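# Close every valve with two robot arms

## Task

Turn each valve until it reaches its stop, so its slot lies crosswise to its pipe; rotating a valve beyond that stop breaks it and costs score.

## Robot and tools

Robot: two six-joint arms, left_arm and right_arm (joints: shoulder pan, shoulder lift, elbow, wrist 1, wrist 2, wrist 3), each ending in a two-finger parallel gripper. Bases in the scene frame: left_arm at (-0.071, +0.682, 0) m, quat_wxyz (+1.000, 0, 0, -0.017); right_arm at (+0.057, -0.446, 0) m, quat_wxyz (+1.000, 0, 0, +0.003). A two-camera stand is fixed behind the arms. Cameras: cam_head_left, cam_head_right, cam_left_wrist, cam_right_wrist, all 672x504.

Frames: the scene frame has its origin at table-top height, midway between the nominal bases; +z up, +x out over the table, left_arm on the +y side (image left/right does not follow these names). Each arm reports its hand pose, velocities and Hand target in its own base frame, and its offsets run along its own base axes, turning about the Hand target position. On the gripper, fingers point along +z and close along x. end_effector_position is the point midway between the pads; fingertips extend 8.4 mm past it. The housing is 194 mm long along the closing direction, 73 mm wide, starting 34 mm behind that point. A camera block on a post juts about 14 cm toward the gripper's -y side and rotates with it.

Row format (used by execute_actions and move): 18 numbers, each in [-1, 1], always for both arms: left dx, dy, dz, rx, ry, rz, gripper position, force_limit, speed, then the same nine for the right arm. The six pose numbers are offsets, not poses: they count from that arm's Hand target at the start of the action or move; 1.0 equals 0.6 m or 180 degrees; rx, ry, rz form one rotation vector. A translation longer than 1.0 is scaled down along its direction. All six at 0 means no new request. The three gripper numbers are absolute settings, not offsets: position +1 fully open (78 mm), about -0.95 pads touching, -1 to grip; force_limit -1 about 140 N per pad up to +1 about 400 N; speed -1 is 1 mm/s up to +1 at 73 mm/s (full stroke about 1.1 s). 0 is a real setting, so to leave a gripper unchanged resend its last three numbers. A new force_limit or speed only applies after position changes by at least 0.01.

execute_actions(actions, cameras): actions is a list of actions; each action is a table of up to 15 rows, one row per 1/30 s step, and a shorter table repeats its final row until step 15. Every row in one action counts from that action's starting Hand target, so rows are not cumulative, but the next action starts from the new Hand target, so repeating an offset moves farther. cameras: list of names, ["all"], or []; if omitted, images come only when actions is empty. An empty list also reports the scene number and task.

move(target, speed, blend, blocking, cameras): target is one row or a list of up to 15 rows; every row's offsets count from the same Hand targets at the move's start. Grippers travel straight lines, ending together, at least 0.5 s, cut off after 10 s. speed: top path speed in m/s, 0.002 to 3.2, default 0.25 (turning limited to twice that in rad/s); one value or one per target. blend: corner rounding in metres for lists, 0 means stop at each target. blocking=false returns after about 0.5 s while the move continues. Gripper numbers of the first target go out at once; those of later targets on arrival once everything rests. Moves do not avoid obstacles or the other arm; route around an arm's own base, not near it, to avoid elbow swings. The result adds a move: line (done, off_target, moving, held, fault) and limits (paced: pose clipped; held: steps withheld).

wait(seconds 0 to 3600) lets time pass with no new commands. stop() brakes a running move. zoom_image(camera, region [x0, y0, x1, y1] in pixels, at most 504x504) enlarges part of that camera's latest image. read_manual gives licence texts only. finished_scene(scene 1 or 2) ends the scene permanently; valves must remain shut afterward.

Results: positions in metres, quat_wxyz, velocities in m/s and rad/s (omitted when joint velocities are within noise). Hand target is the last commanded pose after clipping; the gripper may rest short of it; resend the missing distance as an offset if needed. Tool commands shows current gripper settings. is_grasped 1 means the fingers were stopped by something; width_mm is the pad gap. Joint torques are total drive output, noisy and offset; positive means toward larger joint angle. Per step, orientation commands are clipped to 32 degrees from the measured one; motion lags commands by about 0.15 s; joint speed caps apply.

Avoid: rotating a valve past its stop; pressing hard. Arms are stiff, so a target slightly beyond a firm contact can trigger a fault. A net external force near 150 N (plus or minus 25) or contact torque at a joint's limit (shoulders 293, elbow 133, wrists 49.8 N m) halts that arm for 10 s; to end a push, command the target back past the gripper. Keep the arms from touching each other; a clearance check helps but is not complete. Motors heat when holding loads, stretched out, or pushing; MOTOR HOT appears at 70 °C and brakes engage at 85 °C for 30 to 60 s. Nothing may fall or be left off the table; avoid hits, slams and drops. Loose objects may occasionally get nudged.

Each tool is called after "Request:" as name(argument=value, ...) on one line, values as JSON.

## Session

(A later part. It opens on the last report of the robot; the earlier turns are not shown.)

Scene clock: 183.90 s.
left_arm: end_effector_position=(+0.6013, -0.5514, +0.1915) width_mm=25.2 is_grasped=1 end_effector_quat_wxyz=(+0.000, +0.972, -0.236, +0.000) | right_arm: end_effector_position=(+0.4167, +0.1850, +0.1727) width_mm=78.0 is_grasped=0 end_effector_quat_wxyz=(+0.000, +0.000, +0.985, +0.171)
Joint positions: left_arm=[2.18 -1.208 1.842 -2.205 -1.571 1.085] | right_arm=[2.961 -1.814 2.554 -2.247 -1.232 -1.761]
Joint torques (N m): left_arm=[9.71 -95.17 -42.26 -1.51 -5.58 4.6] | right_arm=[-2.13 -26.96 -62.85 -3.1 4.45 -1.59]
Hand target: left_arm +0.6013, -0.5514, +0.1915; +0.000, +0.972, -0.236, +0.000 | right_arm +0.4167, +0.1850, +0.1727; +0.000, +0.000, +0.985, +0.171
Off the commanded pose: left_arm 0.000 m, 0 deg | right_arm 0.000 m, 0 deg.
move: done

Request:
move(target=[[-0.0008,-0.0002,0,0,0,0.0472,-0.98,0,-0.5,0,0,0,0,0,0,1,1,1],[-0.0008,-0.0002,0.0333,0,0,0.0472,-0.98,0,-0.5,0,0,0,0,0,0,1,1,1],[-0.1178,-0.0057,0.0333,0,0,0.4889,-0.98,0,-0.5,0,0,0,0,0,0,1,1,1],[-0.1178,-0.0057,0.0095,0,0,0.4889,-0.98,0,-0.5,0,0,0,0,0,0,1,1,1]], speed=[0.05,0.03,0.3,0.1], cameras=["cam_left_wrist","cam_right_wrist"])

Request:
zoom_image(camera="cam_left_wrist", region=[305, 35, 375, 105])

Scene clock: 190.27 s.
left_arm: end_effector_position=(+0.5306, -0.5549, +0.1973) width_mm=25.2 is_grasped=1 end_effector_quat_wxyz=(+0.000, +0.863, +0.505, +0.000) | right_arm: end_effector_position=(+0.4167, +0.1850, +0.1727) width_mm=78.0 is_grasped=0 end_effector_quat_wxyz=(+0.000, +0.000, +0.985, +0.171)
Joint positions: left_arm=[2.1 -1.282 1.935 -2.224 -1.57 -0.53] | right_arm=[2.961 -1.814 2.554 -2.247 -1.232 -1.761]
Joint torques (N m): left_arm=[-15.25 -93.63 -35.95 -8.33 3.95 -1.73] | right_arm=[-2.31 -27.38 -63.12 -3.45 4.18 -1.43]
Hand target: left_arm +0.5306, -0.5549, +0.1972; +0.000, +0.863, +0.505, +0.000 | right_arm +0.4167, +0.1850, +0.1727; +0.000, +0.000, +0.985, +0.171
Off the commanded pose: left_arm 0.000 m, 0 deg | right_arm 0.000 m, 0 deg.
move: done

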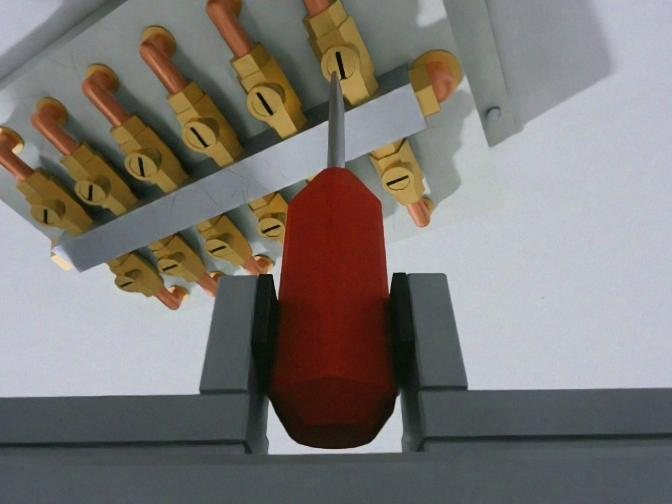

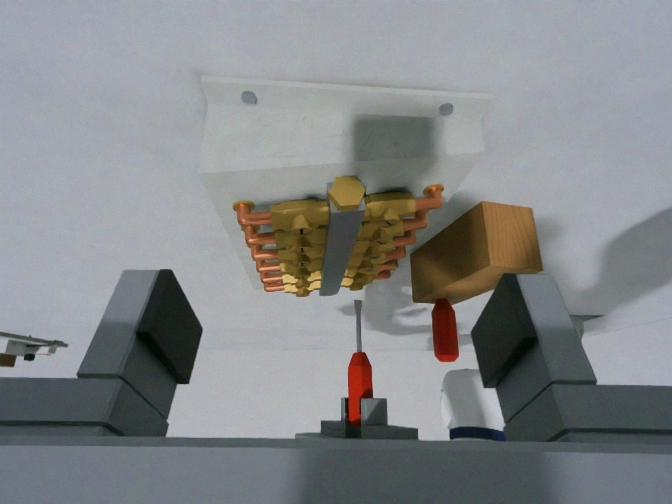

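Scaled by 7.200.

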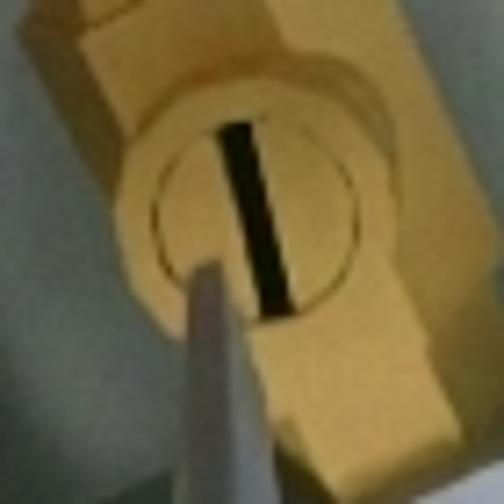

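Request:
move(target=[[-0.0057,0.0063,0,0,0,-0.0139,-0.98,0,-0.5,0,0,0,0,0,0,1,1,1],[-0.0057,0.0063,-0.0023,0,0,-0.0139,-0.98,0,-0.5,0,0,0,0,0,0,1,1,1]], speed=0.05, cameras=["cam_left_wrist"])

Request:
zoom_image(camera="cam_left_wrist", region=[315, 55, 355, 95])

Scene clock: 191.60 s.
left_arm: end_effector_position=(+0.5272, -0.5511, +0.1961) width_mm=25.2 is_grasped=1 end_effector_quat_wxyz=(+0.000, +0.874, +0.487, +0.000) | right_arm: end_effector_position=(+0.4167, +0.1850, +0.1727) width_mm=78.0 is_grasped=0 end_effector_quat_wxyz=(+0.000, +0.000, +0.985, +0.171)
Joint positions: left_arm=[2.099 -1.288 1.946 -2.229 -1.57 -0.488] | right_arm=[2.961 -1.814 2.554 -2.247 -1.232 -1.761]
Joint torques (N m): left_arm=[-14.49 -96.65 -35.52 -8.19 2.53 1.99] | right_arm=[-2.82 -26.3 -62.87 -3.35 4.33 -1.55]
Hand target: left_arm +0.5272, -0.5511, +0.1958; +0.000, +0.874, +0.486, +0.000 | right_arm +0.4167, +0.1850, +0.1727; +0.000, +0.000, +0.985, +0.171
Off the commanded pose: left_arm 0.000 m, 0 deg | right_arm 0.000 m, 0 deg.
move: done

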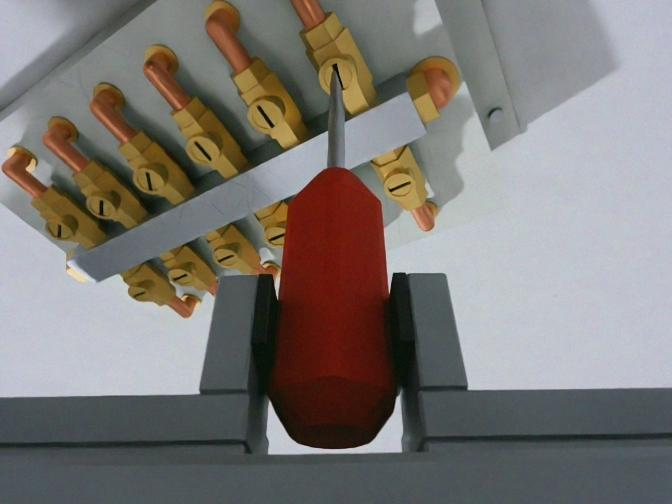

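Scaled by 12.600.

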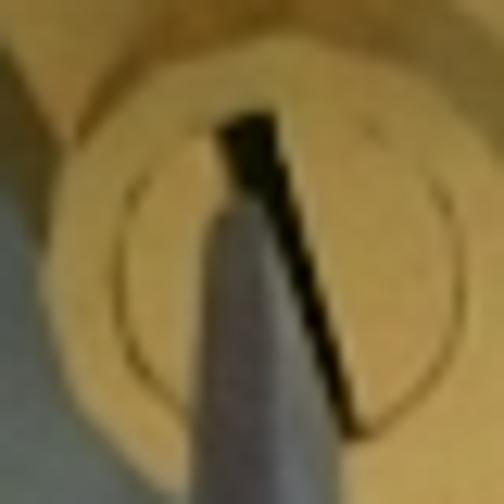

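Request:
move(target=[[0.0067,-0.0035,0,0,0,0,-0.98,0,-0.5,0,0,0,0,0,0,1,1,1],[0.0067,-0.0035,-0.0105,0,0,0,-0.98,0,-0.5,0,0,0,0,0,0,1,1,1]], speed=0.05, cameras=["cam_left_wrist"])

Request:
zoom_image(camera="cam_left_wrist", region=[315, 55, 355, 95])

Scene clock: 192.80 s.
left_arm: end_effector_position=(+0.5312, -0.5532, +0.1897) width_mm=25.2 is_grasped=1 end_effector_quat_wxyz=(+0.000, +0.874, +0.486, +0.000) | right_arm: end_effector_position=(+0.4167, +0.1850, +0.1727) width_mm=78.0 is_grasped=0 end_effector_quat_wxyz=(+0.000, +0.000, +0.985, +0.171)
Joint positions: left_arm=[2.102 -1.275 1.942 -2.238 -1.57 -0.485] | right_arm=[2.961 -1.814 2.554 -2.247 -1.232 -1.761]
Joint torques (N m): left_arm=[14.14 -93.07 -36.4 -8.07 -2.78 2.34] | right_arm=[-2.33 -27.79 -62.87 -3.3 4.84 -1.5]
Hand target: left_arm +0.5312, -0.5532, +0.1895; +0.000, +0.874, +0.486, +0.000 | right_arm +0.4167, +0.1850, +0.1727; +0.000, +0.000, +0.985, +0.171
Off the commanded pose: left_arm 0.000 m, 0 deg | right_arm 0.000 m, 0 deg.
move: done

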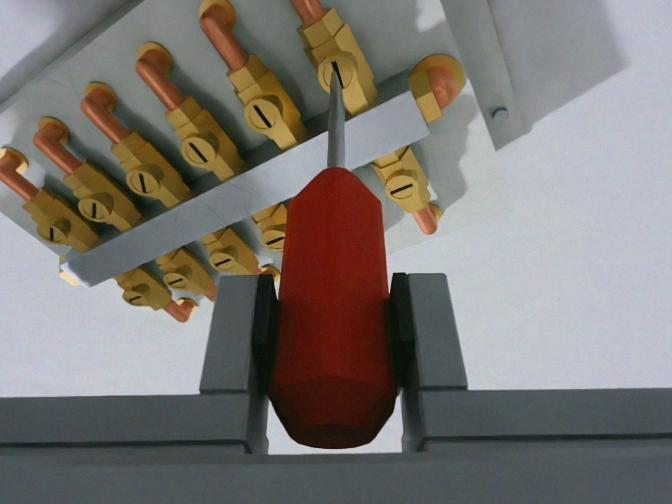

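Scaled by 12.600.

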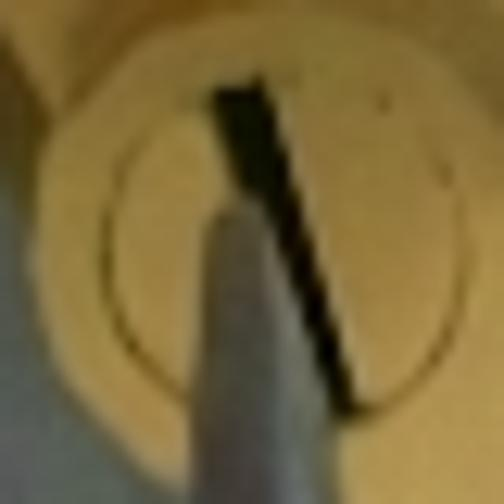

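Request:
move(target=[[-0.0002,0.0005,0,0,0,0.0045,-0.98,0,-0.5,0,0,0,0,0,0,1,1,1],[-0.0002,0.0005,-0.0038,0,0,0.0045,-0.98,0,-0.5,0,0,0,0,0,0,1,1,1]], speed=0.03, cameras=["cam_left_wrist"])

Request:
zoom_image(camera="cam_left_wrist", region=[315, 55, 355, 95])

Scene clock: 193.67 s.
left_arm: end_effector_position=(+0.5311, -0.5529, +0.1874) width_mm=25.2 is_grasped=1 end_effector_quat_wxyz=(+0.000, +0.870, +0.493, +0.000) | right_arm: end_effector_position=(+0.4167, +0.1850, +0.1727) width_mm=78.0 is_grasped=0 end_effector_quat_wxyz=(+0.000, +0.000, +0.985, +0.171)
Joint positions: left_arm=[2.102 -1.273 1.944 -2.242 -1.57 -0.499] | right_arm=[2.961 -1.814 2.554 -2.247 -1.232 -1.761]
Joint torques (N m): left_arm=[12.83 -93.25 -37.35 -8.51 -3.78 -1.49] | right_arm=[-2.87 -28.02 -62.97 -3.36 4.4 -1.5]
Hand target: left_arm +0.5311, -0.5529, +0.1872; +0.000, +0.870, +0.493, +0.000 | right_arm +0.4167, +0.1850, +0.1727; +0.000, +0.000, +0.985, +0.171
Off the commanded pose: left_arm 0.000 m, 0 deg | right_arm 0.000 m, 0 deg.
move: done

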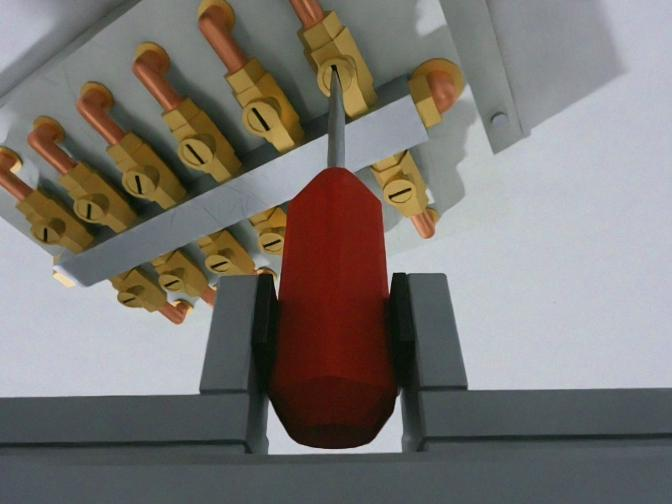

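Scaled by 12.600.

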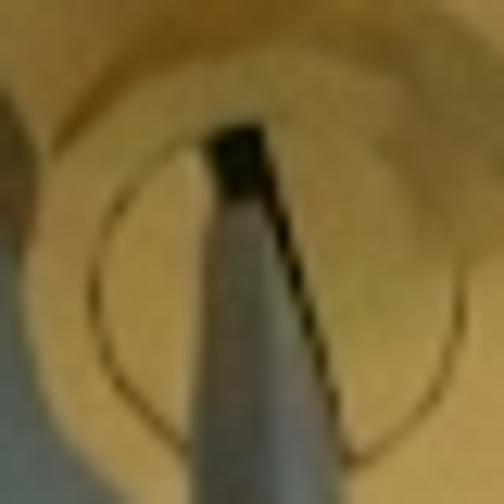

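Request:
move(target=[0,0,-0.0028,0,0,0,-0.98,0,-0.5,0,0,0,0,0,0,1,1,1], speed=0.01)

Request:
move(target=[0,0,-0.001,0,0,0,-0.98,0,-0.5,0,0,0,0,0,0,1,1,1], speed=0.01, cameras=["cam_left_wrist"])

Request:
zoom_image(camera="cam_left_wrist", region=[315, 55, 355, 95])

Scene clock: 194.30 s.
left_arm: end_effector_position=(+0.5311, -0.5529, +0.1856) width_mm=25.2 is_grasped=1 end_effector_quat_wxyz=(+0.000, +0.870, +0.493, +0.000) | right_arm: end_effector_position=(+0.4167, +0.1850, +0.1727) width_mm=78.0 is_grasped=0 end_effector_quat_wxyz=(+0.000, +0.000, +0.985, +0.171)
Joint positions: left_arm=[2.102 -1.271 1.945 -2.246 -1.57 -0.499] | right_arm=[2.961 -1.814 2.554 -2.247 -1.232 -1.761]
Joint torques (N m): left_arm=[9.23 -96.1 -35.87 -8.24 -2.87 -1.64] | right_arm=[-2.68 -26.8 -63.14 -3.44 4.58 -1.37]
Hand target: left_arm +0.5311, -0.5529, +0.1855; +0.000, +0.870, +0.493, +0.000 | right_arm +0.4167, +0.1850, +0.1727; +0.000, +0.000, +0.985, +0.171
Off the commanded pose: left_arm 0.000 m, 0 deg | right_arm 0.000 m, 0 deg.
move: done

Scene clock: 194.80 s.
left_arm: end_effector_position=(+0.5311, -0.5529, +0.1849) width_mm=25.2 is_grasped=1 end_effector_quat_wxyz=(+0.000, +0.870, +0.493, +0.000) | right_arm: end_effector_position=(+0.4167, +0.1850, +0.1727) width_mm=78.0 is_grasped=0 end_effector_quat_wxyz=(+0.000, +0.000, +0.985, +0.171)
Joint positions: left_arm=[2.102 -1.27 1.946 -2.247 -1.57 -0.499] | right_arm=[2.961 -1.814 2.554 -2.247 -1.232 -1.761]
Joint torques (N m): left_arm=[6.92 -96.06 -36.16 -8.51 -2.18 -1.74] | right_arm=[-1.98 -26.24 -63.06 -3.52 4.64 -1.49]
Hand target: left_arm +0.5311, -0.5529, +0.1849; +0.000, +0.870, +0.493, +0.000 | right_arm +0.4167, +0.1850, +0.1727; +0.000, +0.000, +0.985, +0.171
Off the commanded pose: left_arm 0.000 m, 0 deg | right_arm 0.000 m, 0 deg.
move: done

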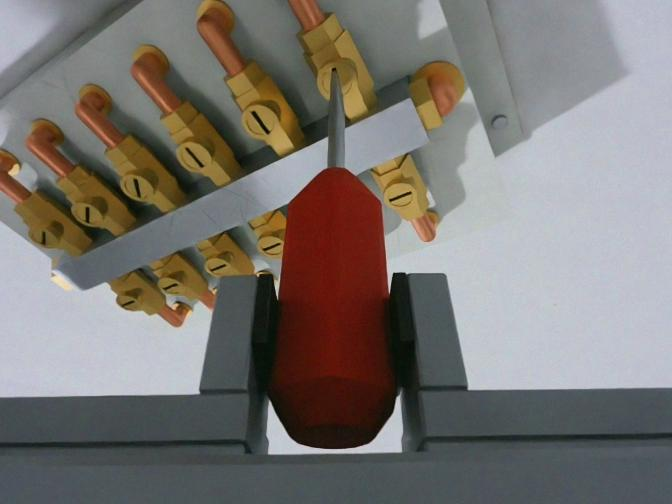

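Scaled by 12.600.

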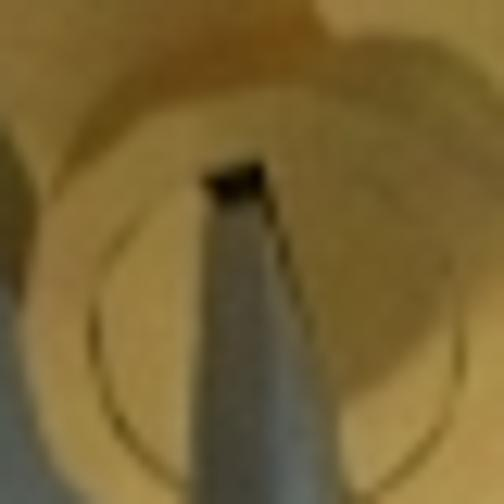

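Request:
move(target=[[0.0005,0.0039,0.0002,0,0,-0.1628,-0.98,0,-0.5,0,0,0,0,0,0,1,1,1],[0.0026,0.0067,0.0002,0,0,-0.3017,-0.98,0,-0.5,0,0,0,0,0,0,1,1,1],[0.0058,0.0080,0.0002,0,0,-0.4183,-0.98,0,-0.5,0,0,0,0,0,0,1,1,1],[0.0068,0.0081,0.0002,0,0,-0.4544,-0.98,0,-0.5,0,0,0,0,0,0,1,1,1]], speed=0.15, blend=0.001, cameras=["cam_left_wrist"])

Request:
zoom_image(camera="cam_left_wrist", region=[315, 55, 355, 95])

Scene clock: 200.40 s.
left_arm: end_effector_position=(+0.5352, -0.5480, +0.1850) width_mm=25.2 is_grasped=1 end_effector_quat_wxyz=(+0.000, +0.980, -0.197, +0.000) | right_arm: end_effector_position=(+0.4167, +0.1850, +0.1727) width_mm=78.0 is_grasped=0 end_effector_quat_wxyz=(+0.000, +0.000, +0.985, +0.171)
Joint positions: left_arm=[2.111 -1.271 1.947 -2.247 -1.571 0.937] | right_arm=[2.961 -1.814 2.554 -2.247 -1.232 -1.761]
Joint torques (N m): left_arm=[14.73 -94.3 -46.36 -3.51 -4.35 2.04] | right_arm=[-3.87 -25.83 -63.59 -3.46 4.51 -1.11]
Hand target: left_arm +0.5352, -0.5480, +0.1850; +0.000, +0.980, -0.197, +0.000 | right_arm +0.4167, +0.1850, +0.1727; +0.000, +0.000, +0.985, +0.171
Off the commanded pose: left_arm 0.000 m, 0 deg | right_arm 0.000 m, 0 deg.
move: done

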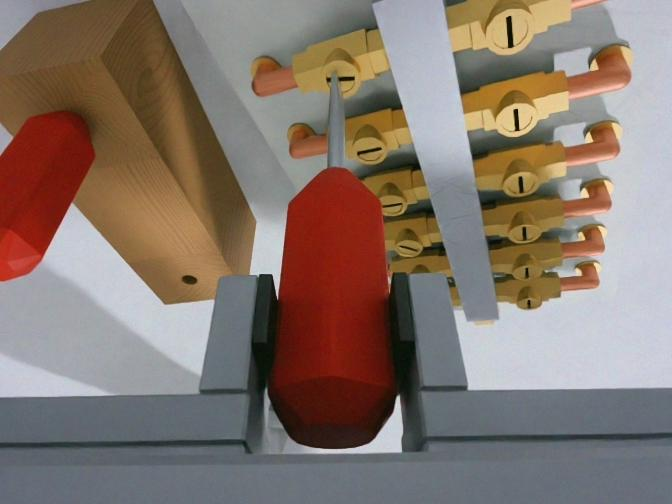

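Scaled by 12.600.

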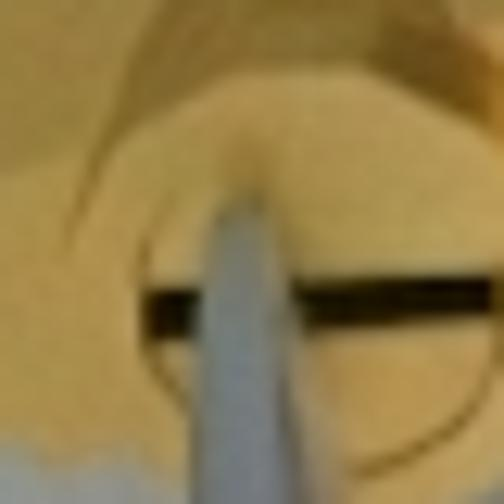

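Request:
move(target=[[0,0,0.008,0,0,0,-0.98,0,-0.5,0,0,0,0,0,0,1,1,1],[-0.0068,-0.0081,0.008,0,0,0.4544,-0.98,0,-0.5,0,0,0,0,0,0,1,1,1],[-0.0068,-0.0081,-0.0004,0,0,0.4544,-0.98,0,-0.5,0,0,0,0,0,0,1,1,1]], speed=[0.05,0.3,0.05], cameras=["cam_left_wrist"])

Request:
zoom_image(camera="cam_left_wrist", region=[315, 55, 355, 95])

Scene clock: 204.23 s.
left_arm: end_effector_position=(+0.5311, -0.5529, +0.1850) width_mm=25.2 is_grasped=1 end_effector_quat_wxyz=(+0.000, +0.870, +0.493, +0.000) | right_arm: end_effector_position=(+0.4167, +0.1850, +0.1727) width_mm=78.0 is_grasped=0 end_effector_quat_wxyz=(+0.000, +0.000, +0.985, +0.171)
Joint positions: left_arm=[2.102 -1.27 1.946 -2.247 -1.57 -0.499] | right_arm=[2.961 -1.814 2.554 -2.247 -1.232 -1.761]
Joint torques (N m): left_arm=[-15.17 -92.26 -35.46 -8.27 4.09 -1.96] | right_arm=[-4.24 -28.74 -62.55 -3.41 4.61 -1.18]
Hand target: left_arm +0.5311, -0.5529, +0.1848; +0.000, +0.870, +0.493, +0.000 | right_arm +0.4167, +0.1850, +0.1727; +0.000, +0.000, +0.985, +0.171
Off the commanded pose: left_arm 0.000 m, 0 deg | right_arm 0.000 m, 0 deg.
move: done

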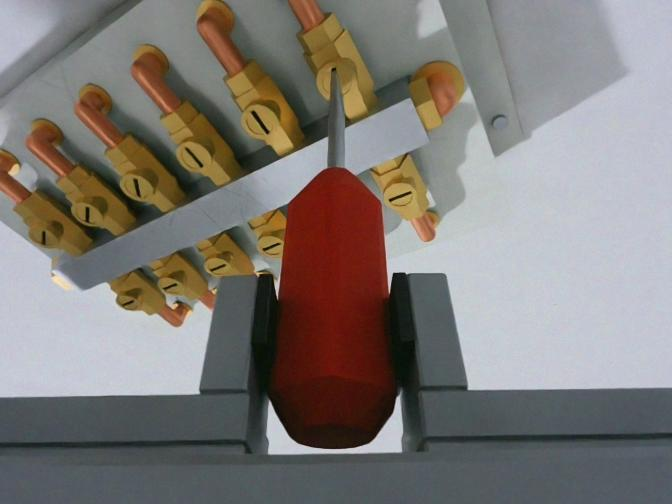

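Scaled by 12.600.

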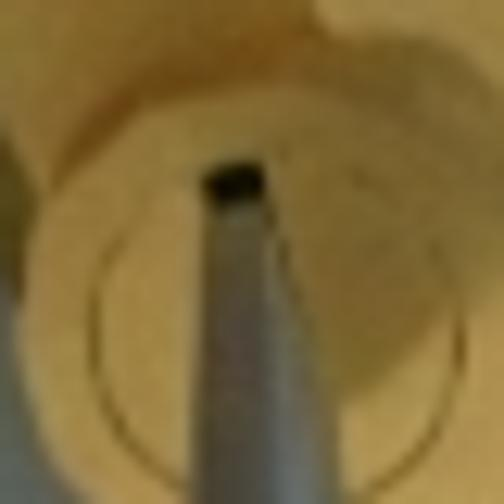

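Request:
move(target=[0,0,-0.0017,0,0,0,-0.98,0,-0.5,0,0,0,0,0,0,1,1,1], speed=0.01)

Request:
move(target=[0,0,-0.0017,0,0,0,-0.98,0,-0.5,0,0,0,0,0,0,1,1,1], speed=0.01, cameras=["cam_left_wrist"])

Request:
zoom_image(camera="cam_left_wrist", region=[315, 55, 355, 95])

Scene clock: 204.83 s.
left_arm: end_effector_position=(+0.5311, -0.5529, +0.1838) width_mm=25.2 is_grasped=1 end_effector_quat_wxyz=(+0.000, +0.870, +0.493, +0.000) | right_arm: end_effector_position=(+0.4167, +0.1850, +0.1727) width_mm=78.0 is_grasped=0 end_effector_quat_wxyz=(+0.000, +0.000, +0.985, +0.171)
Joint positions: left_arm=[2.102 -1.269 1.946 -2.249 -1.57 -0.499] | right_arm=[2.961 -1.814 2.554 -2.247 -1.232 -1.761]
Joint torques (N m): left_arm=[-14.16 -93.01 -35.05 -8.39 3.8 -2.02] | right_arm=[-4.15 -27.54 -62.97 -3.67 4.61 -1.06]
Hand target: left_arm +0.5311, -0.5529, +0.1838; +0.000, +0.870, +0.493, +0.000 | right_arm +0.4167, +0.1850, +0.1727; +0.000, +0.000, +0.985, +0.171
Off the commanded pose: left_arm 0.000 m, 0 deg | right_arm 0.000 m, 0 deg.
move: done

Scene clock: 205.33 s.
left_arm: end_effector_position=(+0.5312, -0.5529, +0.1830) width_mm=25.2 is_grasped=1 end_effector_quat_wxyz=(+0.000, +0.870, +0.493, +0.000) | right_arm: end_effector_position=(+0.4167, +0.1850, +0.1727) width_mm=78.0 is_grasped=0 end_effector_quat_wxyz=(+0.000, +0.000, +0.985, +0.171)
Joint positions: left_arm=[2.102 -1.268 1.947 -2.251 -1.57 -0.499] | right_arm=[2.961 -1.814 2.554 -2.247 -1.232 -1.761]
Joint torques (N m): left_arm=[-13.86 -45.93 -15.96 -3.21 0.75 -1.61] | right_arm=[-3.95 -26.8 -63.33 -3.58 4.77 -1.13]
Hand target: left_arm +0.5311, -0.5529, +0.1828; +0.000, +0.870, +0.493, +0.000 | right_arm +0.4167, +0.1850, +0.1727; +0.000, +0.000, +0.985, +0.171
Off the commanded pose: left_arm 0.000 m, 0 deg | right_arm 0.000 m, 0 deg.
move: done

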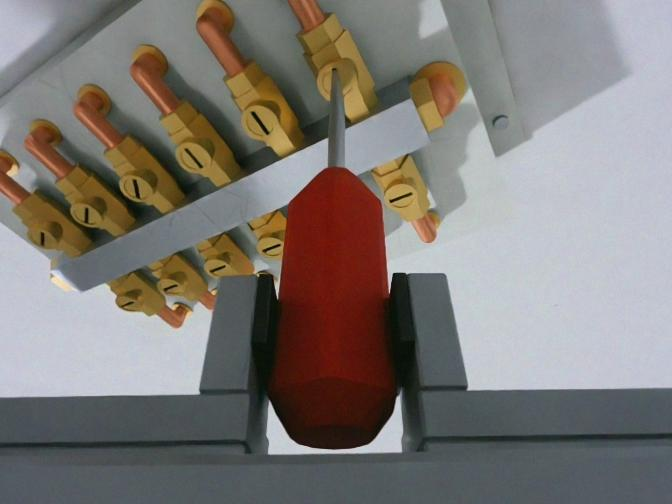

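Scaled by 12.600.

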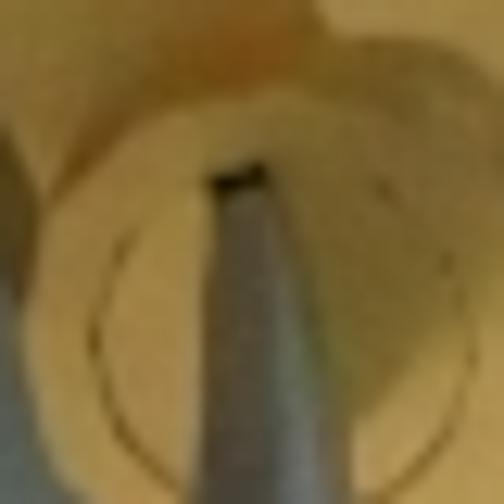

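Request:
move(target=[[0,0,0.0025,0,0,0,-0.98,0,-0.5,0,0,0,0,0,0,1,1,1],[0.0008,-0.0005,0.0025,0,0,0,-0.98,0,-0.5,0,0,0,0,0,0,1,1,1]], speed=0.01, cameras=["cam_left_wrist"])

Request:
zoom_image(camera="cam_left_wrist", region=[315, 55, 355, 95])

Scene clock: 206.00 s.
left_arm: end_effector_position=(+0.5314, -0.5531, +0.1841) width_mm=25.2 is_grasped=1 end_effector_quat_wxyz=(+0.000, +0.870, +0.493, +0.000) | right_arm: end_effector_position=(+0.4167, +0.1850, +0.1727) width_mm=78.0 is_grasped=0 end_effector_quat_wxyz=(+0.000, +0.000, +0.985, +0.171)
Joint positions: left_arm=[2.103 -1.269 1.945 -2.248 -1.57 -0.498] | right_arm=[2.961 -1.814 2.554 -2.247 -1.232 -1.761]
Joint torques (N m): left_arm=[12.57 -105.18 -48.82 -3.54 -3.2 1.93] | right_arm=[-2.5 -28.26 -63.27 -3.41 4.51 -1.11]
Hand target: left_arm +0.5316, -0.5532, +0.1843; +0.000, +0.870, +0.493, +0.000 | right_arm +0.4167, +0.1850, +0.1727; +0.000, +0.000, +0.985, +0.171
Off the commanded pose: left_arm 0.000 m, 0 deg | right_arm 0.000 m, 0 deg.
move: done

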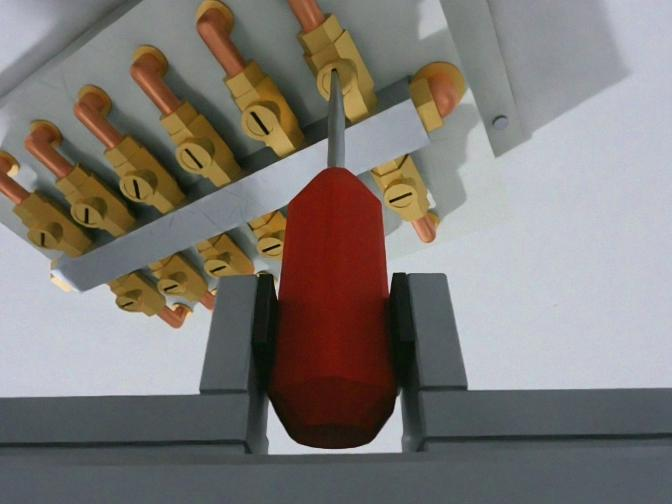

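Scaled by 12.600.

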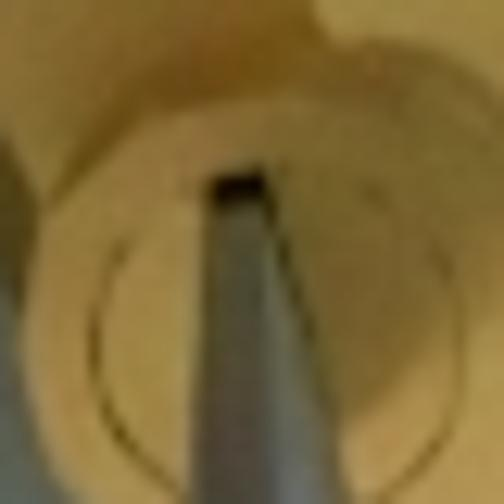

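Request:
move(target=[[0,0,0.001,0,0,0,-0.98,0,-0.5,0,0,0,0,0,0,1,1,1],[0.0018,-0.0007,0.001,0,0,0,-0.98,0,-0.5,0,0,0,0,0,0,1,1,1]], speed=0.01, cameras=["cam_left_wrist"])

Request:
zoom_image(camera="cam_left_wrist", region=[315, 55, 355, 95])

Scene clock: 207.00 s.
left_arm: end_effector_position=(+0.5326, -0.5536, +0.1849) width_mm=25.2 is_grasped=1 end_effector_quat_wxyz=(+0.000, +0.870, +0.493, +0.000) | right_arm: end_effector_position=(+0.4167, +0.1850, +0.1727) width_mm=78.0 is_grasped=0 end_effector_quat_wxyz=(+0.000, +0.000, +0.985, +0.171)
Joint positions: left_arm=[2.104 -1.268 1.943 -2.246 -1.57 -0.497] | right_arm=[2.961 -1.814 2.554 -2.247 -1.232 -1.761]
Joint torques (N m): left_arm=[15.5 -96.46 -47.2 -3.61 -4.01 2.23] | right_arm=[-3.11 -27.24 -63.56 -3.53 4.58 -1.23]
Hand target: left_arm +0.5327, -0.5536, +0.1849; +0.000, +0.870, +0.493, +0.000 | right_arm +0.4167, +0.1850, +0.1727; +0.000, +0.000, +0.985, +0.171
Off the commanded pose: left_arm 0.000 m, 0 deg | right_arm 0.000 m, 0 deg.
move: done

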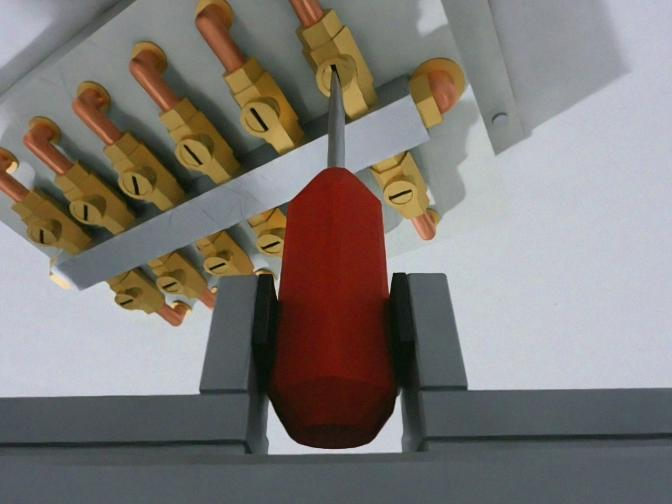

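Scaled by 12.600.

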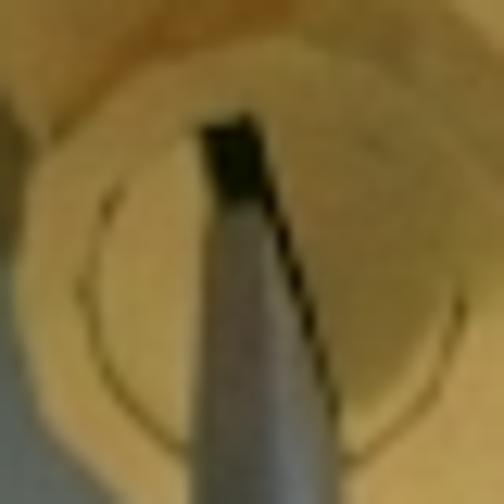

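Request:
move(target=[0,0,-0.0025,0,0,0,-0.98,0,-0.5,0,0,0,0,0,0,1,1,1], speed=0.01)

Request:
move(target=[0,0,-0.0012,0,0,0,-0.98,0,-0.5,0,0,0,0,0,0,1,1,1], speed=0.01, cameras=["cam_left_wrist"])

Request:
zoom_image(camera="cam_left_wrist", region=[315, 55, 355, 95])

Scene clock: 207.60 s.
left_arm: end_effector_position=(+0.5327, -0.5536, +0.1834) width_mm=25.2 is_grasped=1 end_effector_quat_wxyz=(+0.000, +0.870, +0.493, +0.000) | right_arm: end_effector_position=(+0.4167, +0.1850, +0.1727) width_mm=78.0 is_grasped=0 end_effector_quat_wxyz=(+0.000, +0.000, +0.985, +0.171)
Joint positions: left_arm=[2.104 -1.266 1.944 -2.249 -1.57 -0.497] | right_arm=[2.961 -1.814 2.554 -2.247 -1.232 -1.761]
Joint torques (N m): left_arm=[15.32 -94.77 -35.43 -8.27 -3.78 2.34] | right_arm=[-4.52 -27.39 -63.28 -3.42 4.4 -0.9]
Hand target: left_arm +0.5327, -0.5536, +0.1834; +0.000, +0.870, +0.493, +0.000 | right_arm +0.4167, +0.1850, +0.1727; +0.000, +0.000, +0.985, +0.171
Off the commanded pose: left_arm 0.000 m, 0 deg | right_arm 0.000 m, 0 deg.
move: done

Scene clock: 208.10 s.
left_arm: end_effector_position=(+0.5327, -0.5536, +0.1827) width_mm=25.2 is_grasped=1 end_effector_quat_wxyz=(+0.000, +0.870, +0.493, +0.000) | right_arm: end_effector_position=(+0.4167, +0.1850, +0.1727) width_mm=78.0 is_grasped=0 end_effector_quat_wxyz=(+0.000, +0.000, +0.985, +0.171)
Joint positions: left_arm=[2.104 -1.265 1.944 -2.25 -1.57 -0.497] | right_arm=[2.961 -1.814 2.554 -2.247 -1.232 -1.761]
Joint torques (N m): left_arm=[13.92 -94.93 -35.53 -8.51 -3.81 2.46] | right_arm=[-2.4 -26.1 -63.66 -3.6 4.38 -1.23]
Hand target: left_arm +0.5327, -0.5536, +0.1826; +0.000, +0.870, +0.493, +0.000 | right_arm +0.4167, +0.1850, +0.1727; +0.000, +0.000, +0.985, +0.171
Off the commanded pose: left_arm 0.000 m, 0 deg | right_arm 0.000 m, 0 deg.
move: done

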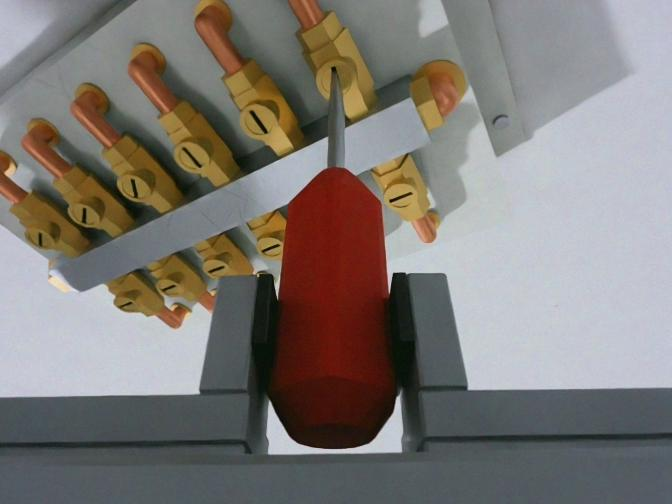

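Scaled by 12.600.

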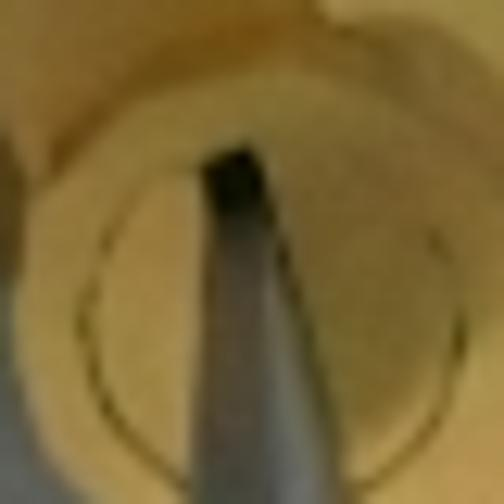

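Request:
move(target=[0,0,-0.001,0,0,0,-0.98,0,-0.5,0,0,0,0,0,0,1,1,1], speed=0.01)

Request:
move(target=[0,0,-0.001,0,0,0,-0.98,0,-0.5,0,0,0,0,0,0,1,1,1], speed=0.01, cameras=["cam_left_wrist"])

Request:
zoom_image(camera="cam_left_wrist", region=[315, 55, 355, 95])

Scene clock: 208.73 s.
left_arm: end_effector_position=(+0.5327, -0.5536, +0.1820) width_mm=25.2 is_grasped=1 end_effector_quat_wxyz=(+0.000, +0.870, +0.493, +0.000) | right_arm: end_effector_position=(+0.4167, +0.1850, +0.1727) width_mm=78.0 is_grasped=0 end_effector_quat_wxyz=(+0.000, +0.000, +0.985, +0.171)
Joint positions: left_arm=[2.104 -1.265 1.945 -2.251 -1.57 -0.497] | right_arm=[2.961 -1.814 2.554 -2.247 -1.232 -1.761]
Joint torques (N m): left_arm=[14.28 -95.06 -35.66 -8.4 -3.79 2.45] | right_arm=[-3.09 -26.26 -63.32 -3.09 4.39 -1.15]
Hand target: left_arm +0.5327, -0.5536, +0.1820; +0.000, +0.870, +0.493, +0.000 | right_arm +0.4167, +0.1850, +0.1727; +0.000, +0.000, +0.985, +0.171
Off the commanded pose: left_arm 0.000 m, 0 deg | right_arm 0.000 m, 0 deg.
move: done

Scene clock: 209.23 s.
left_arm: end_effector_position=(+0.5327, -0.5536, +0.1815) width_mm=25.2 is_grasped=1 end_effector_quat_wxyz=(+0.000, +0.870, +0.493, +0.000) | right_arm: end_effector_position=(+0.4167, +0.1850, +0.1727) width_mm=78.0 is_grasped=0 end_effector_quat_wxyz=(+0.000, +0.000, +0.985, +0.171)
Joint positions: left_arm=[2.104 -1.264 1.945 -2.252 -1.57 -0.497] | right_arm=[2.961 -1.814 2.554 -2.247 -1.232 -1.761]
Joint torques (N m): left_arm=[13.52 -90.6 -33.5 -7.92 -4.18 2.39] | right_arm=[-4 -27.94 -62.98 -3.56 4.75 -1.05]
Hand target: left_arm +0.5327, -0.5536, +0.1814; +0.000, +0.870, +0.493, +0.000 | right_arm +0.4167, +0.1850, +0.1727; +0.000, +0.000, +0.985, +0.171
Off the commanded pose: left_arm 0.000 m, 0 deg | right_arm 0.000 m, 0 deg.
move: done

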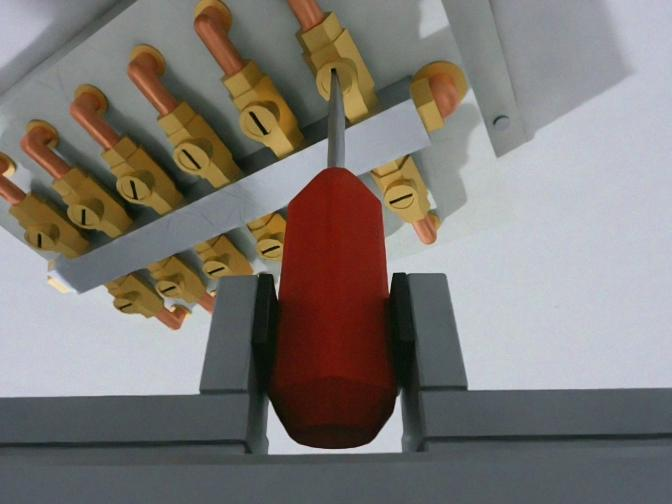

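Scaled by 12.600.

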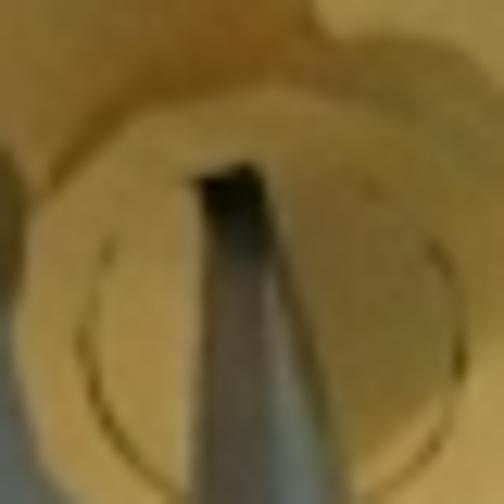

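Request:
move(target=[[0.0005,0.0039,0.0007,0,0,-0.1628,-0.98,0,-0.5,0,0,0,0,0,0,1,1,1],[0.0026,0.0067,0.0007,0,0,-0.3017,-0.98,0,-0.5,0,0,0,0,0,0,1,1,1],[0.0058,0.0080,0.0007,0,0,-0.4183,-0.98,0,-0.5,0,0,0,0,0,0,1,1,1]], speed=0.15, blend=0.001, cameras=["cam_left_wrist"])

Request:
zoom_image(camera="cam_left_wrist", region=[315, 55, 355, 95])

Scene clock: 214.40 s.
left_arm: end_effector_position=(+0.5362, -0.5488, +0.1819) width_mm=25.2 is_grasped=1 end_effector_quat_wxyz=(+0.000, +0.990, -0.141, +0.000) | right_arm: end_effector_position=(+0.4167, +0.1850, +0.1727) width_mm=78.0 is_grasped=0 end_effector_quat_wxyz=(+0.000, +0.000, +0.985, +0.171)
Joint positions: left_arm=[2.111 -1.266 1.947 -2.252 -1.571 0.824] | right_arm=[2.961 -1.814 2.554 -2.247 -1.232 -1.761]
Joint torques (N m): left_arm=[16.4 -89.16 -43.19 -2.51 -3.25 2.56] | right_arm=[-4.07 -26.42 -62.71 -3.58 4.59 -1.09]
Hand target: left_arm +0.5362, -0.5488, +0.1819; +0.000, +0.990, -0.141, +0.000 | right_arm +0.4167, +0.1850, +0.1727; +0.000, +0.000, +0.985, +0.171
Off the commanded pose: left_arm 0.000 m, 0 deg | right_arm 0.000 m, 0 deg.
move: done

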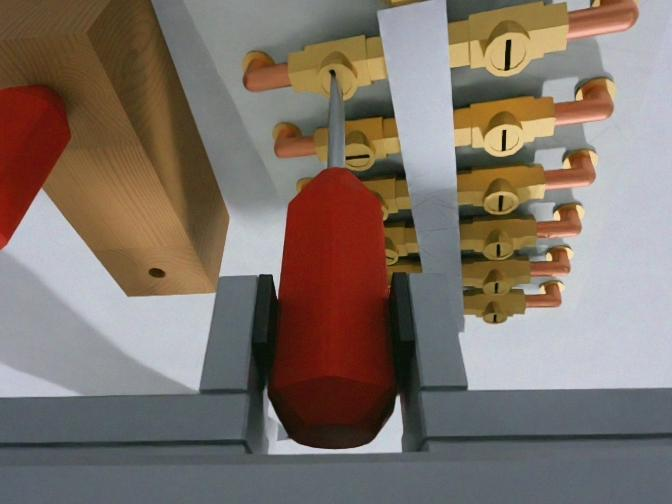

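Scaled by 12.600.

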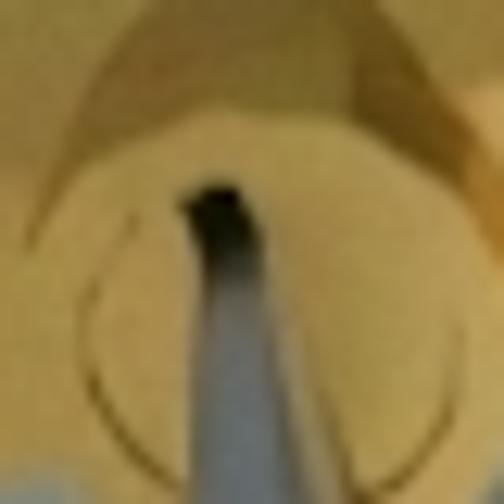

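Request:
move(target=[0.0007,0.0002,0.0,0,0,-0.0361,-0.98,0,-0.5,0,0,0,0,0,0,1,1,1], speed=0.05)

Request:
move(target=[0.0002,0.0,0.0,0,0,-0.0139,-0.98,0,-0.5,0,0,0,0,0,0,1,1,1], speed=0.05, cameras=["cam_left_wrist"])

Request:
zoom_image(camera="cam_left_wrist", region=[315, 55, 355, 95])

Request:
move(target=[0.0001,0.0,0.0,0,0,-0.0084,-0.98,0,-0.5,0,0,0,0,0,0,1,1,1], speed=0.05)

Scene clock: 216.17 s.
left_arm: end_effector_position=(+0.5366, -0.5487, +0.1819) width_mm=25.2 is_grasped=1 end_effector_quat_wxyz=(+0.000, +0.980, -0.197, +0.000) | right_arm: end_effector_position=(+0.4167, +0.1850, +0.1727) width_mm=78.0 is_grasped=0 end_effector_quat_wxyz=(+0.000, +0.000, +0.985, +0.171)
Joint positions: left_arm=[2.112 -1.266 1.946 -2.252 -1.571 0.938] | right_arm=[2.961 -1.814 2.554 -2.247 -1.232 -1.761]
Joint torques (N m): left_arm=[15.92 -86.96 -40.73 -1.42 -4.11 3.41] | right_arm=[-1.01 -29.09 -63.46 -3.53 4.58 -1]
Hand target: left_arm +0.5366, -0.5487, +0.1819; +0.000, +0.980, -0.197, +0.000 | right_arm +0.4167, +0.1850, +0.1727; +0.000, +0.000, +0.985, +0.171
Off the commanded pose: left_arm 0.000 m, 0 deg | right_arm 0.000 m, 0 deg.
move: done

Scene clock: 217.03 s.
left_arm: end_effector_position=(+0.5367, -0.5487, +0.1819) width_mm=25.2 is_grasped=1 end_effector_quat_wxyz=(+0.000, +0.976, -0.219, +0.000) | right_arm: end_effector_position=(+0.4167, +0.1850, +0.1727) width_mm=78.0 is_grasped=0 end_effector_quat_wxyz=(+0.000, +0.000, +0.985, +0.171)
Joint positions: left_arm=[2.112 -1.265 1.946 -2.252 -1.571 0.982] | right_arm=[2.961 -1.814 2.554 -2.247 -1.232 -1.761]
Joint torques (N m): left_arm=[13.03 -87.46 -40.88 -1.75 -3.95 3.47] | right_arm=[-2.65 -27.15 -63.05 -3.62 4.51 -0.99]
Hand target: left_arm +0.5367, -0.5487, +0.1819; +0.000, +0.976, -0.219, +0.000 | right_arm +0.4167, +0.1850, +0.1727; +0.000, +0.000, +0.985, +0.171
Off the commanded pose: left_arm 0.000 m, 0 deg | right_arm 0.000 m, 0 deg.
move: done

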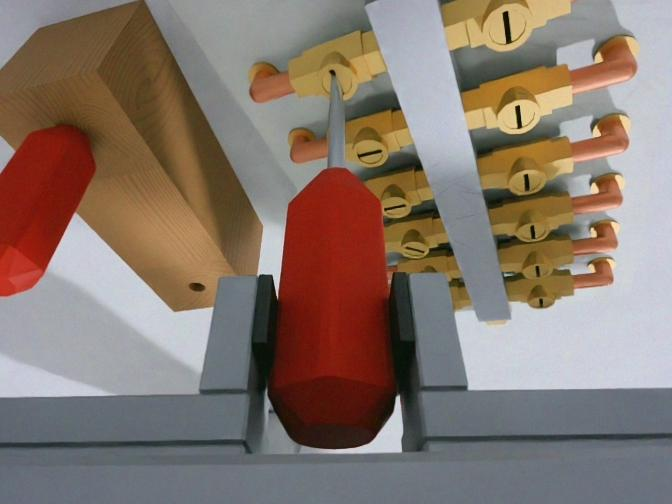

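Scaled by 12.600.

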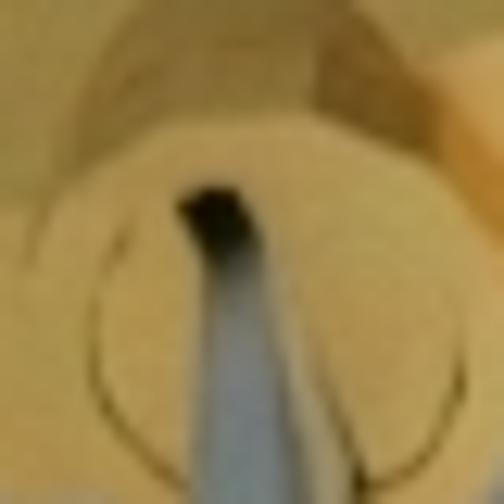

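Scene clock: 217.73 s.
left_arm: end_effector_position=(+0.5368, -0.5487, +0.1819) width_mm=25.2 is_grasped=1 end_effector_quat_wxyz=(+0.000, +0.973, -0.231, +0.000) | right_arm: end_effector_position=(+0.4167, +0.1850, +0.1727) width_mm=78.0 is_grasped=0 end_effector_quat_wxyz=(+0.000, +0.000, +0.985, +0.171)
Joint positions: left_arm=[2.112 -1.265 1.946 -2.252 -1.571 1.008] | right_arm=[2.961 -1.814 2.554 -2.247 -1.232 -1.761]
Joint torques (N m): left_arm=[12.57 -88.01 -41.17 -1.57 -4.11 4.56] | right_arm=[-1.35 -26.68 -62.81 -3.55 4.45 -0.7]
Hand target: left_arm +0.5368, -0.5487, +0.1819; +0.000, +0.973, -0.232, +0.000 | right_arm +0.4167, +0.1850, +0.1727; +0.000, +0.000, +0.985, +0.171
Off the commanded pose: left_arm 0.000 m, 0 deg | right_arm 0.000 m, 0 deg.
move: done

Request:
move(target=[[-0.0008,-0.0002,0,0,0,0.0472,-0.98,0,-0.5,0,0,0,0,0,0,1,1,1],[-0.0008,-0.0002,0.0233,0,0,0.0472,-0.98,0,-0.5,0,0,0,0,0,0,1,1,1],[-0.0083,-0.0767,0.0233,0,0,0.5506,-0.98,0,-0.5,0,0,0,0,0,0,1,1,1],[-0.0083,-0.0767,0.0053,0,0,0.5506,-0.98,0,-0.5,0,0,0,0,0,0,1,1,1]], speed=[0.05,0.03,0.3,0.05], cameras=["cam_left_wrist"])

Request:
zoom_image(camera="cam_left_wrist", region=[315, 55, 355, 95])

Scene clock: 224.13 s.
left_arm: end_effector_position=(+0.5318, -0.5947, +0.1852) width_mm=25.2 is_grasped=1 end_effector_quat_wxyz=(+0.000, +0.807, +0.590, +0.000) | right_arm: end_effector_position=(+0.4167, +0.1850, +0.1727) width_mm=78.0 is_grasped=0 end_effector_quat_wxyz=(+0.000, +0.000, +0.985, +0.171)
Joint positions: left_arm=[2.076 -1.227 1.883 -2.227 -1.57 -0.757] | right_arm=[2.961 -1.814 2.554 -2.247 -1.232 -1.761]
Joint torques (N m): left_arm=[-14.46 -102.35 -36.18 -8.3 3.81 -1.74] | right_arm=[-2.52 -26.47 -63.51 -3.74 4.83 -0.93]
Hand target: left_arm +0.5318, -0.5947, +0.1850; +0.000, +0.807, +0.590, +0.000 | right_arm +0.4167, +0.1850, +0.1727; +0.000, +0.000, +0.985, +0.171
Off the commanded pose: left_arm 0.000 m, 0 deg | right_arm 0.000 m, 0 deg.
move: done

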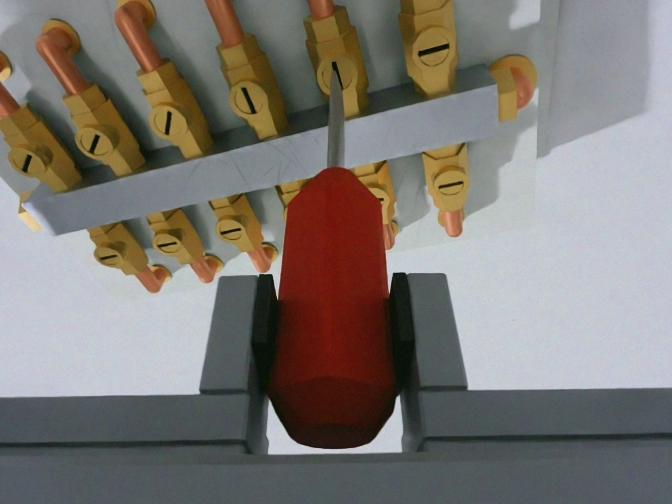

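Scaled by 12.600.

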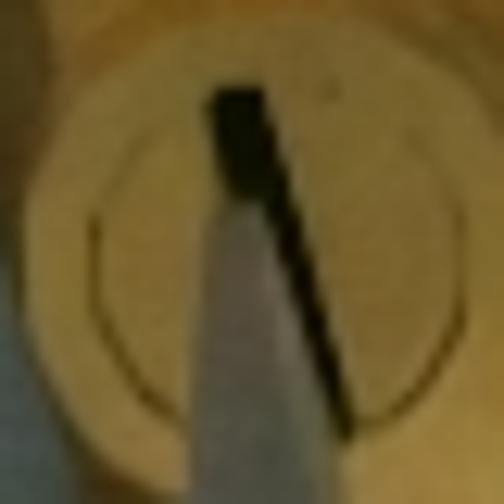

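Request:
move(target=[[-0.0018,0.0009,0,0,0,-0.0083,-0.98,0,-0.5,0,0,0,0,0,0,1,1,1],[-0.0018,0.0009,-0.0012,0,0,-0.0083,-0.98,0,-0.5,0,0,0,0,0,0,1,1,1]], speed=0.03, cameras=["cam_left_wrist"])

Request:
zoom_image(camera="cam_left_wrist", region=[315, 55, 355, 95])

Scene clock: 225.20 s.
left_arm: end_effector_position=(+0.5307, -0.5942, +0.1845) width_mm=25.2 is_grasped=1 end_effector_quat_wxyz=(+0.000, +0.815, +0.580, +0.000) | right_arm: end_effector_position=(+0.4167, +0.1850, +0.1727) width_mm=78.0 is_grasped=0 end_effector_quat_wxyz=(+0.000, +0.000, +0.985, +0.171)
Joint positions: left_arm=[2.075 -1.228 1.886 -2.229 -1.57 -0.732] | right_arm=[2.961 -1.814 2.554 -2.247 -1.232 -1.761]
Joint torques (N m): left_arm=[-15.21 -99.1 -35.76 -8.48 3.7 2.63] | right_arm=[-2.98 -28.07 -62.69 -3.87 4.69 -0.89]
Hand target: left_arm +0.5307, -0.5942, +0.1843; +0.000, +0.815, +0.580, +0.000 | right_arm +0.4167, +0.1850, +0.1727; +0.000, +0.000, +0.985, +0.171
Off the commanded pose: left_arm 0.000 m, 0 deg | right_arm 0.000 m, 0 deg.
move: done

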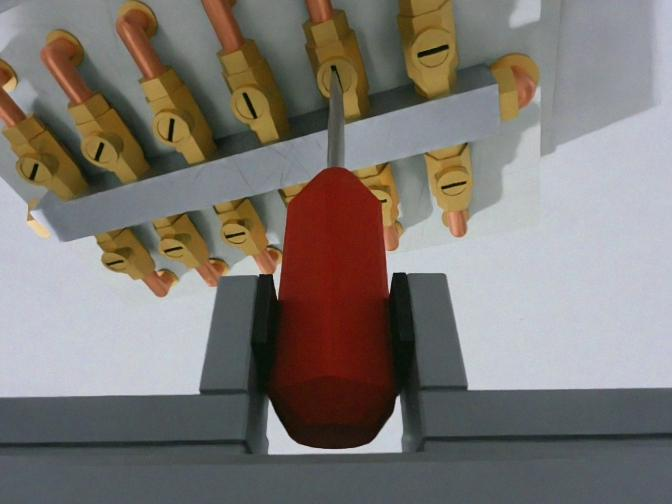

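Scaled by 12.600.

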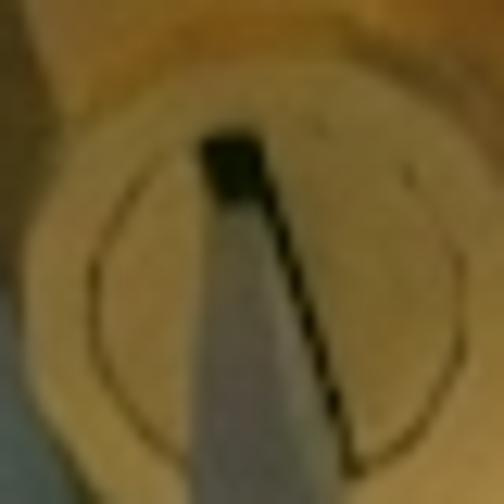

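Request:
move(target=[0,0,-0.003,0,0,0,-0.98,0,-0.5,0,0,0,0,0,0,1,1,1], speed=0.01)

Request:
move(target=[0,0,-0.0015,0,0,0,-0.98,0,-0.5,0,0,0,0,0,0,1,1,1], speed=0.01)

Scene clock: 225.80 s.
left_arm: end_effector_position=(+0.5307, -0.5942, +0.1826) width_mm=25.2 is_grasped=1 end_effector_quat_wxyz=(+0.000, +0.815, +0.580, +0.000) | right_arm: end_effector_position=(+0.4167, +0.1850, +0.1727) width_mm=78.0 is_grasped=0 end_effector_quat_wxyz=(+0.000, +0.000, +0.985, +0.171)
Joint positions: left_arm=[2.075 -1.226 1.887 -2.232 -1.57 -0.732] | right_arm=[2.961 -1.814 2.554 -2.247 -1.232 -1.761]
Joint torques (N m): left_arm=[-13.76 -102.08 -36.62 -8.34 2.36 2.39] | right_arm=[-1.41 -26.66 -63.29 -3.46 4.75 -0.79]
Hand target: left_arm +0.5307, -0.5942, +0.1825; +0.000, +0.815, +0.580, +0.000 | right_arm +0.4167, +0.1850, +0.1727; +0.000, +0.000, +0.985, +0.171
Off the commanded pose: left_arm 0.000 m, 0 deg | right_arm 0.000 m, 0 deg.
move: done

Scene clock: 226.30 s.
left_arm: end_effector_position=(+0.5307, -0.5942, +0.1816) width_mm=25.2 is_grasped=1 end_effector_quat_wxyz=(+0.000, +0.815, +0.580, +0.000) | right_arm: end_effector_position=(+0.4167, +0.1850, +0.1727) width_mm=78.0 is_grasped=0 end_effector_quat_wxyz=(+0.000, +0.000, +0.985, +0.171)
Joint positions: left_arm=[2.075 -1.225 1.888 -2.234 -1.57 -0.732] | right_arm=[2.961 -1.814 2.554 -2.247 -1.232 -1.761]
Joint torques (N m): left_arm=[-13.99 -103.4 -36.28 -8.45 1.2 2.51] | right_arm=[-4.45 -27.49 -62.66 -3.62 4.53 -0.65]
Hand target: left_arm +0.5307, -0.5942, +0.1816; +0.000, +0.815, +0.580, +0.000 | right_arm +0.4167, +0.1850, +0.1727; +0.000, +0.000, +0.985, +0.171
Off the commanded pose: left_arm 0.000 m, 0 deg | right_arm 0.000 m, 0 deg.
move: done


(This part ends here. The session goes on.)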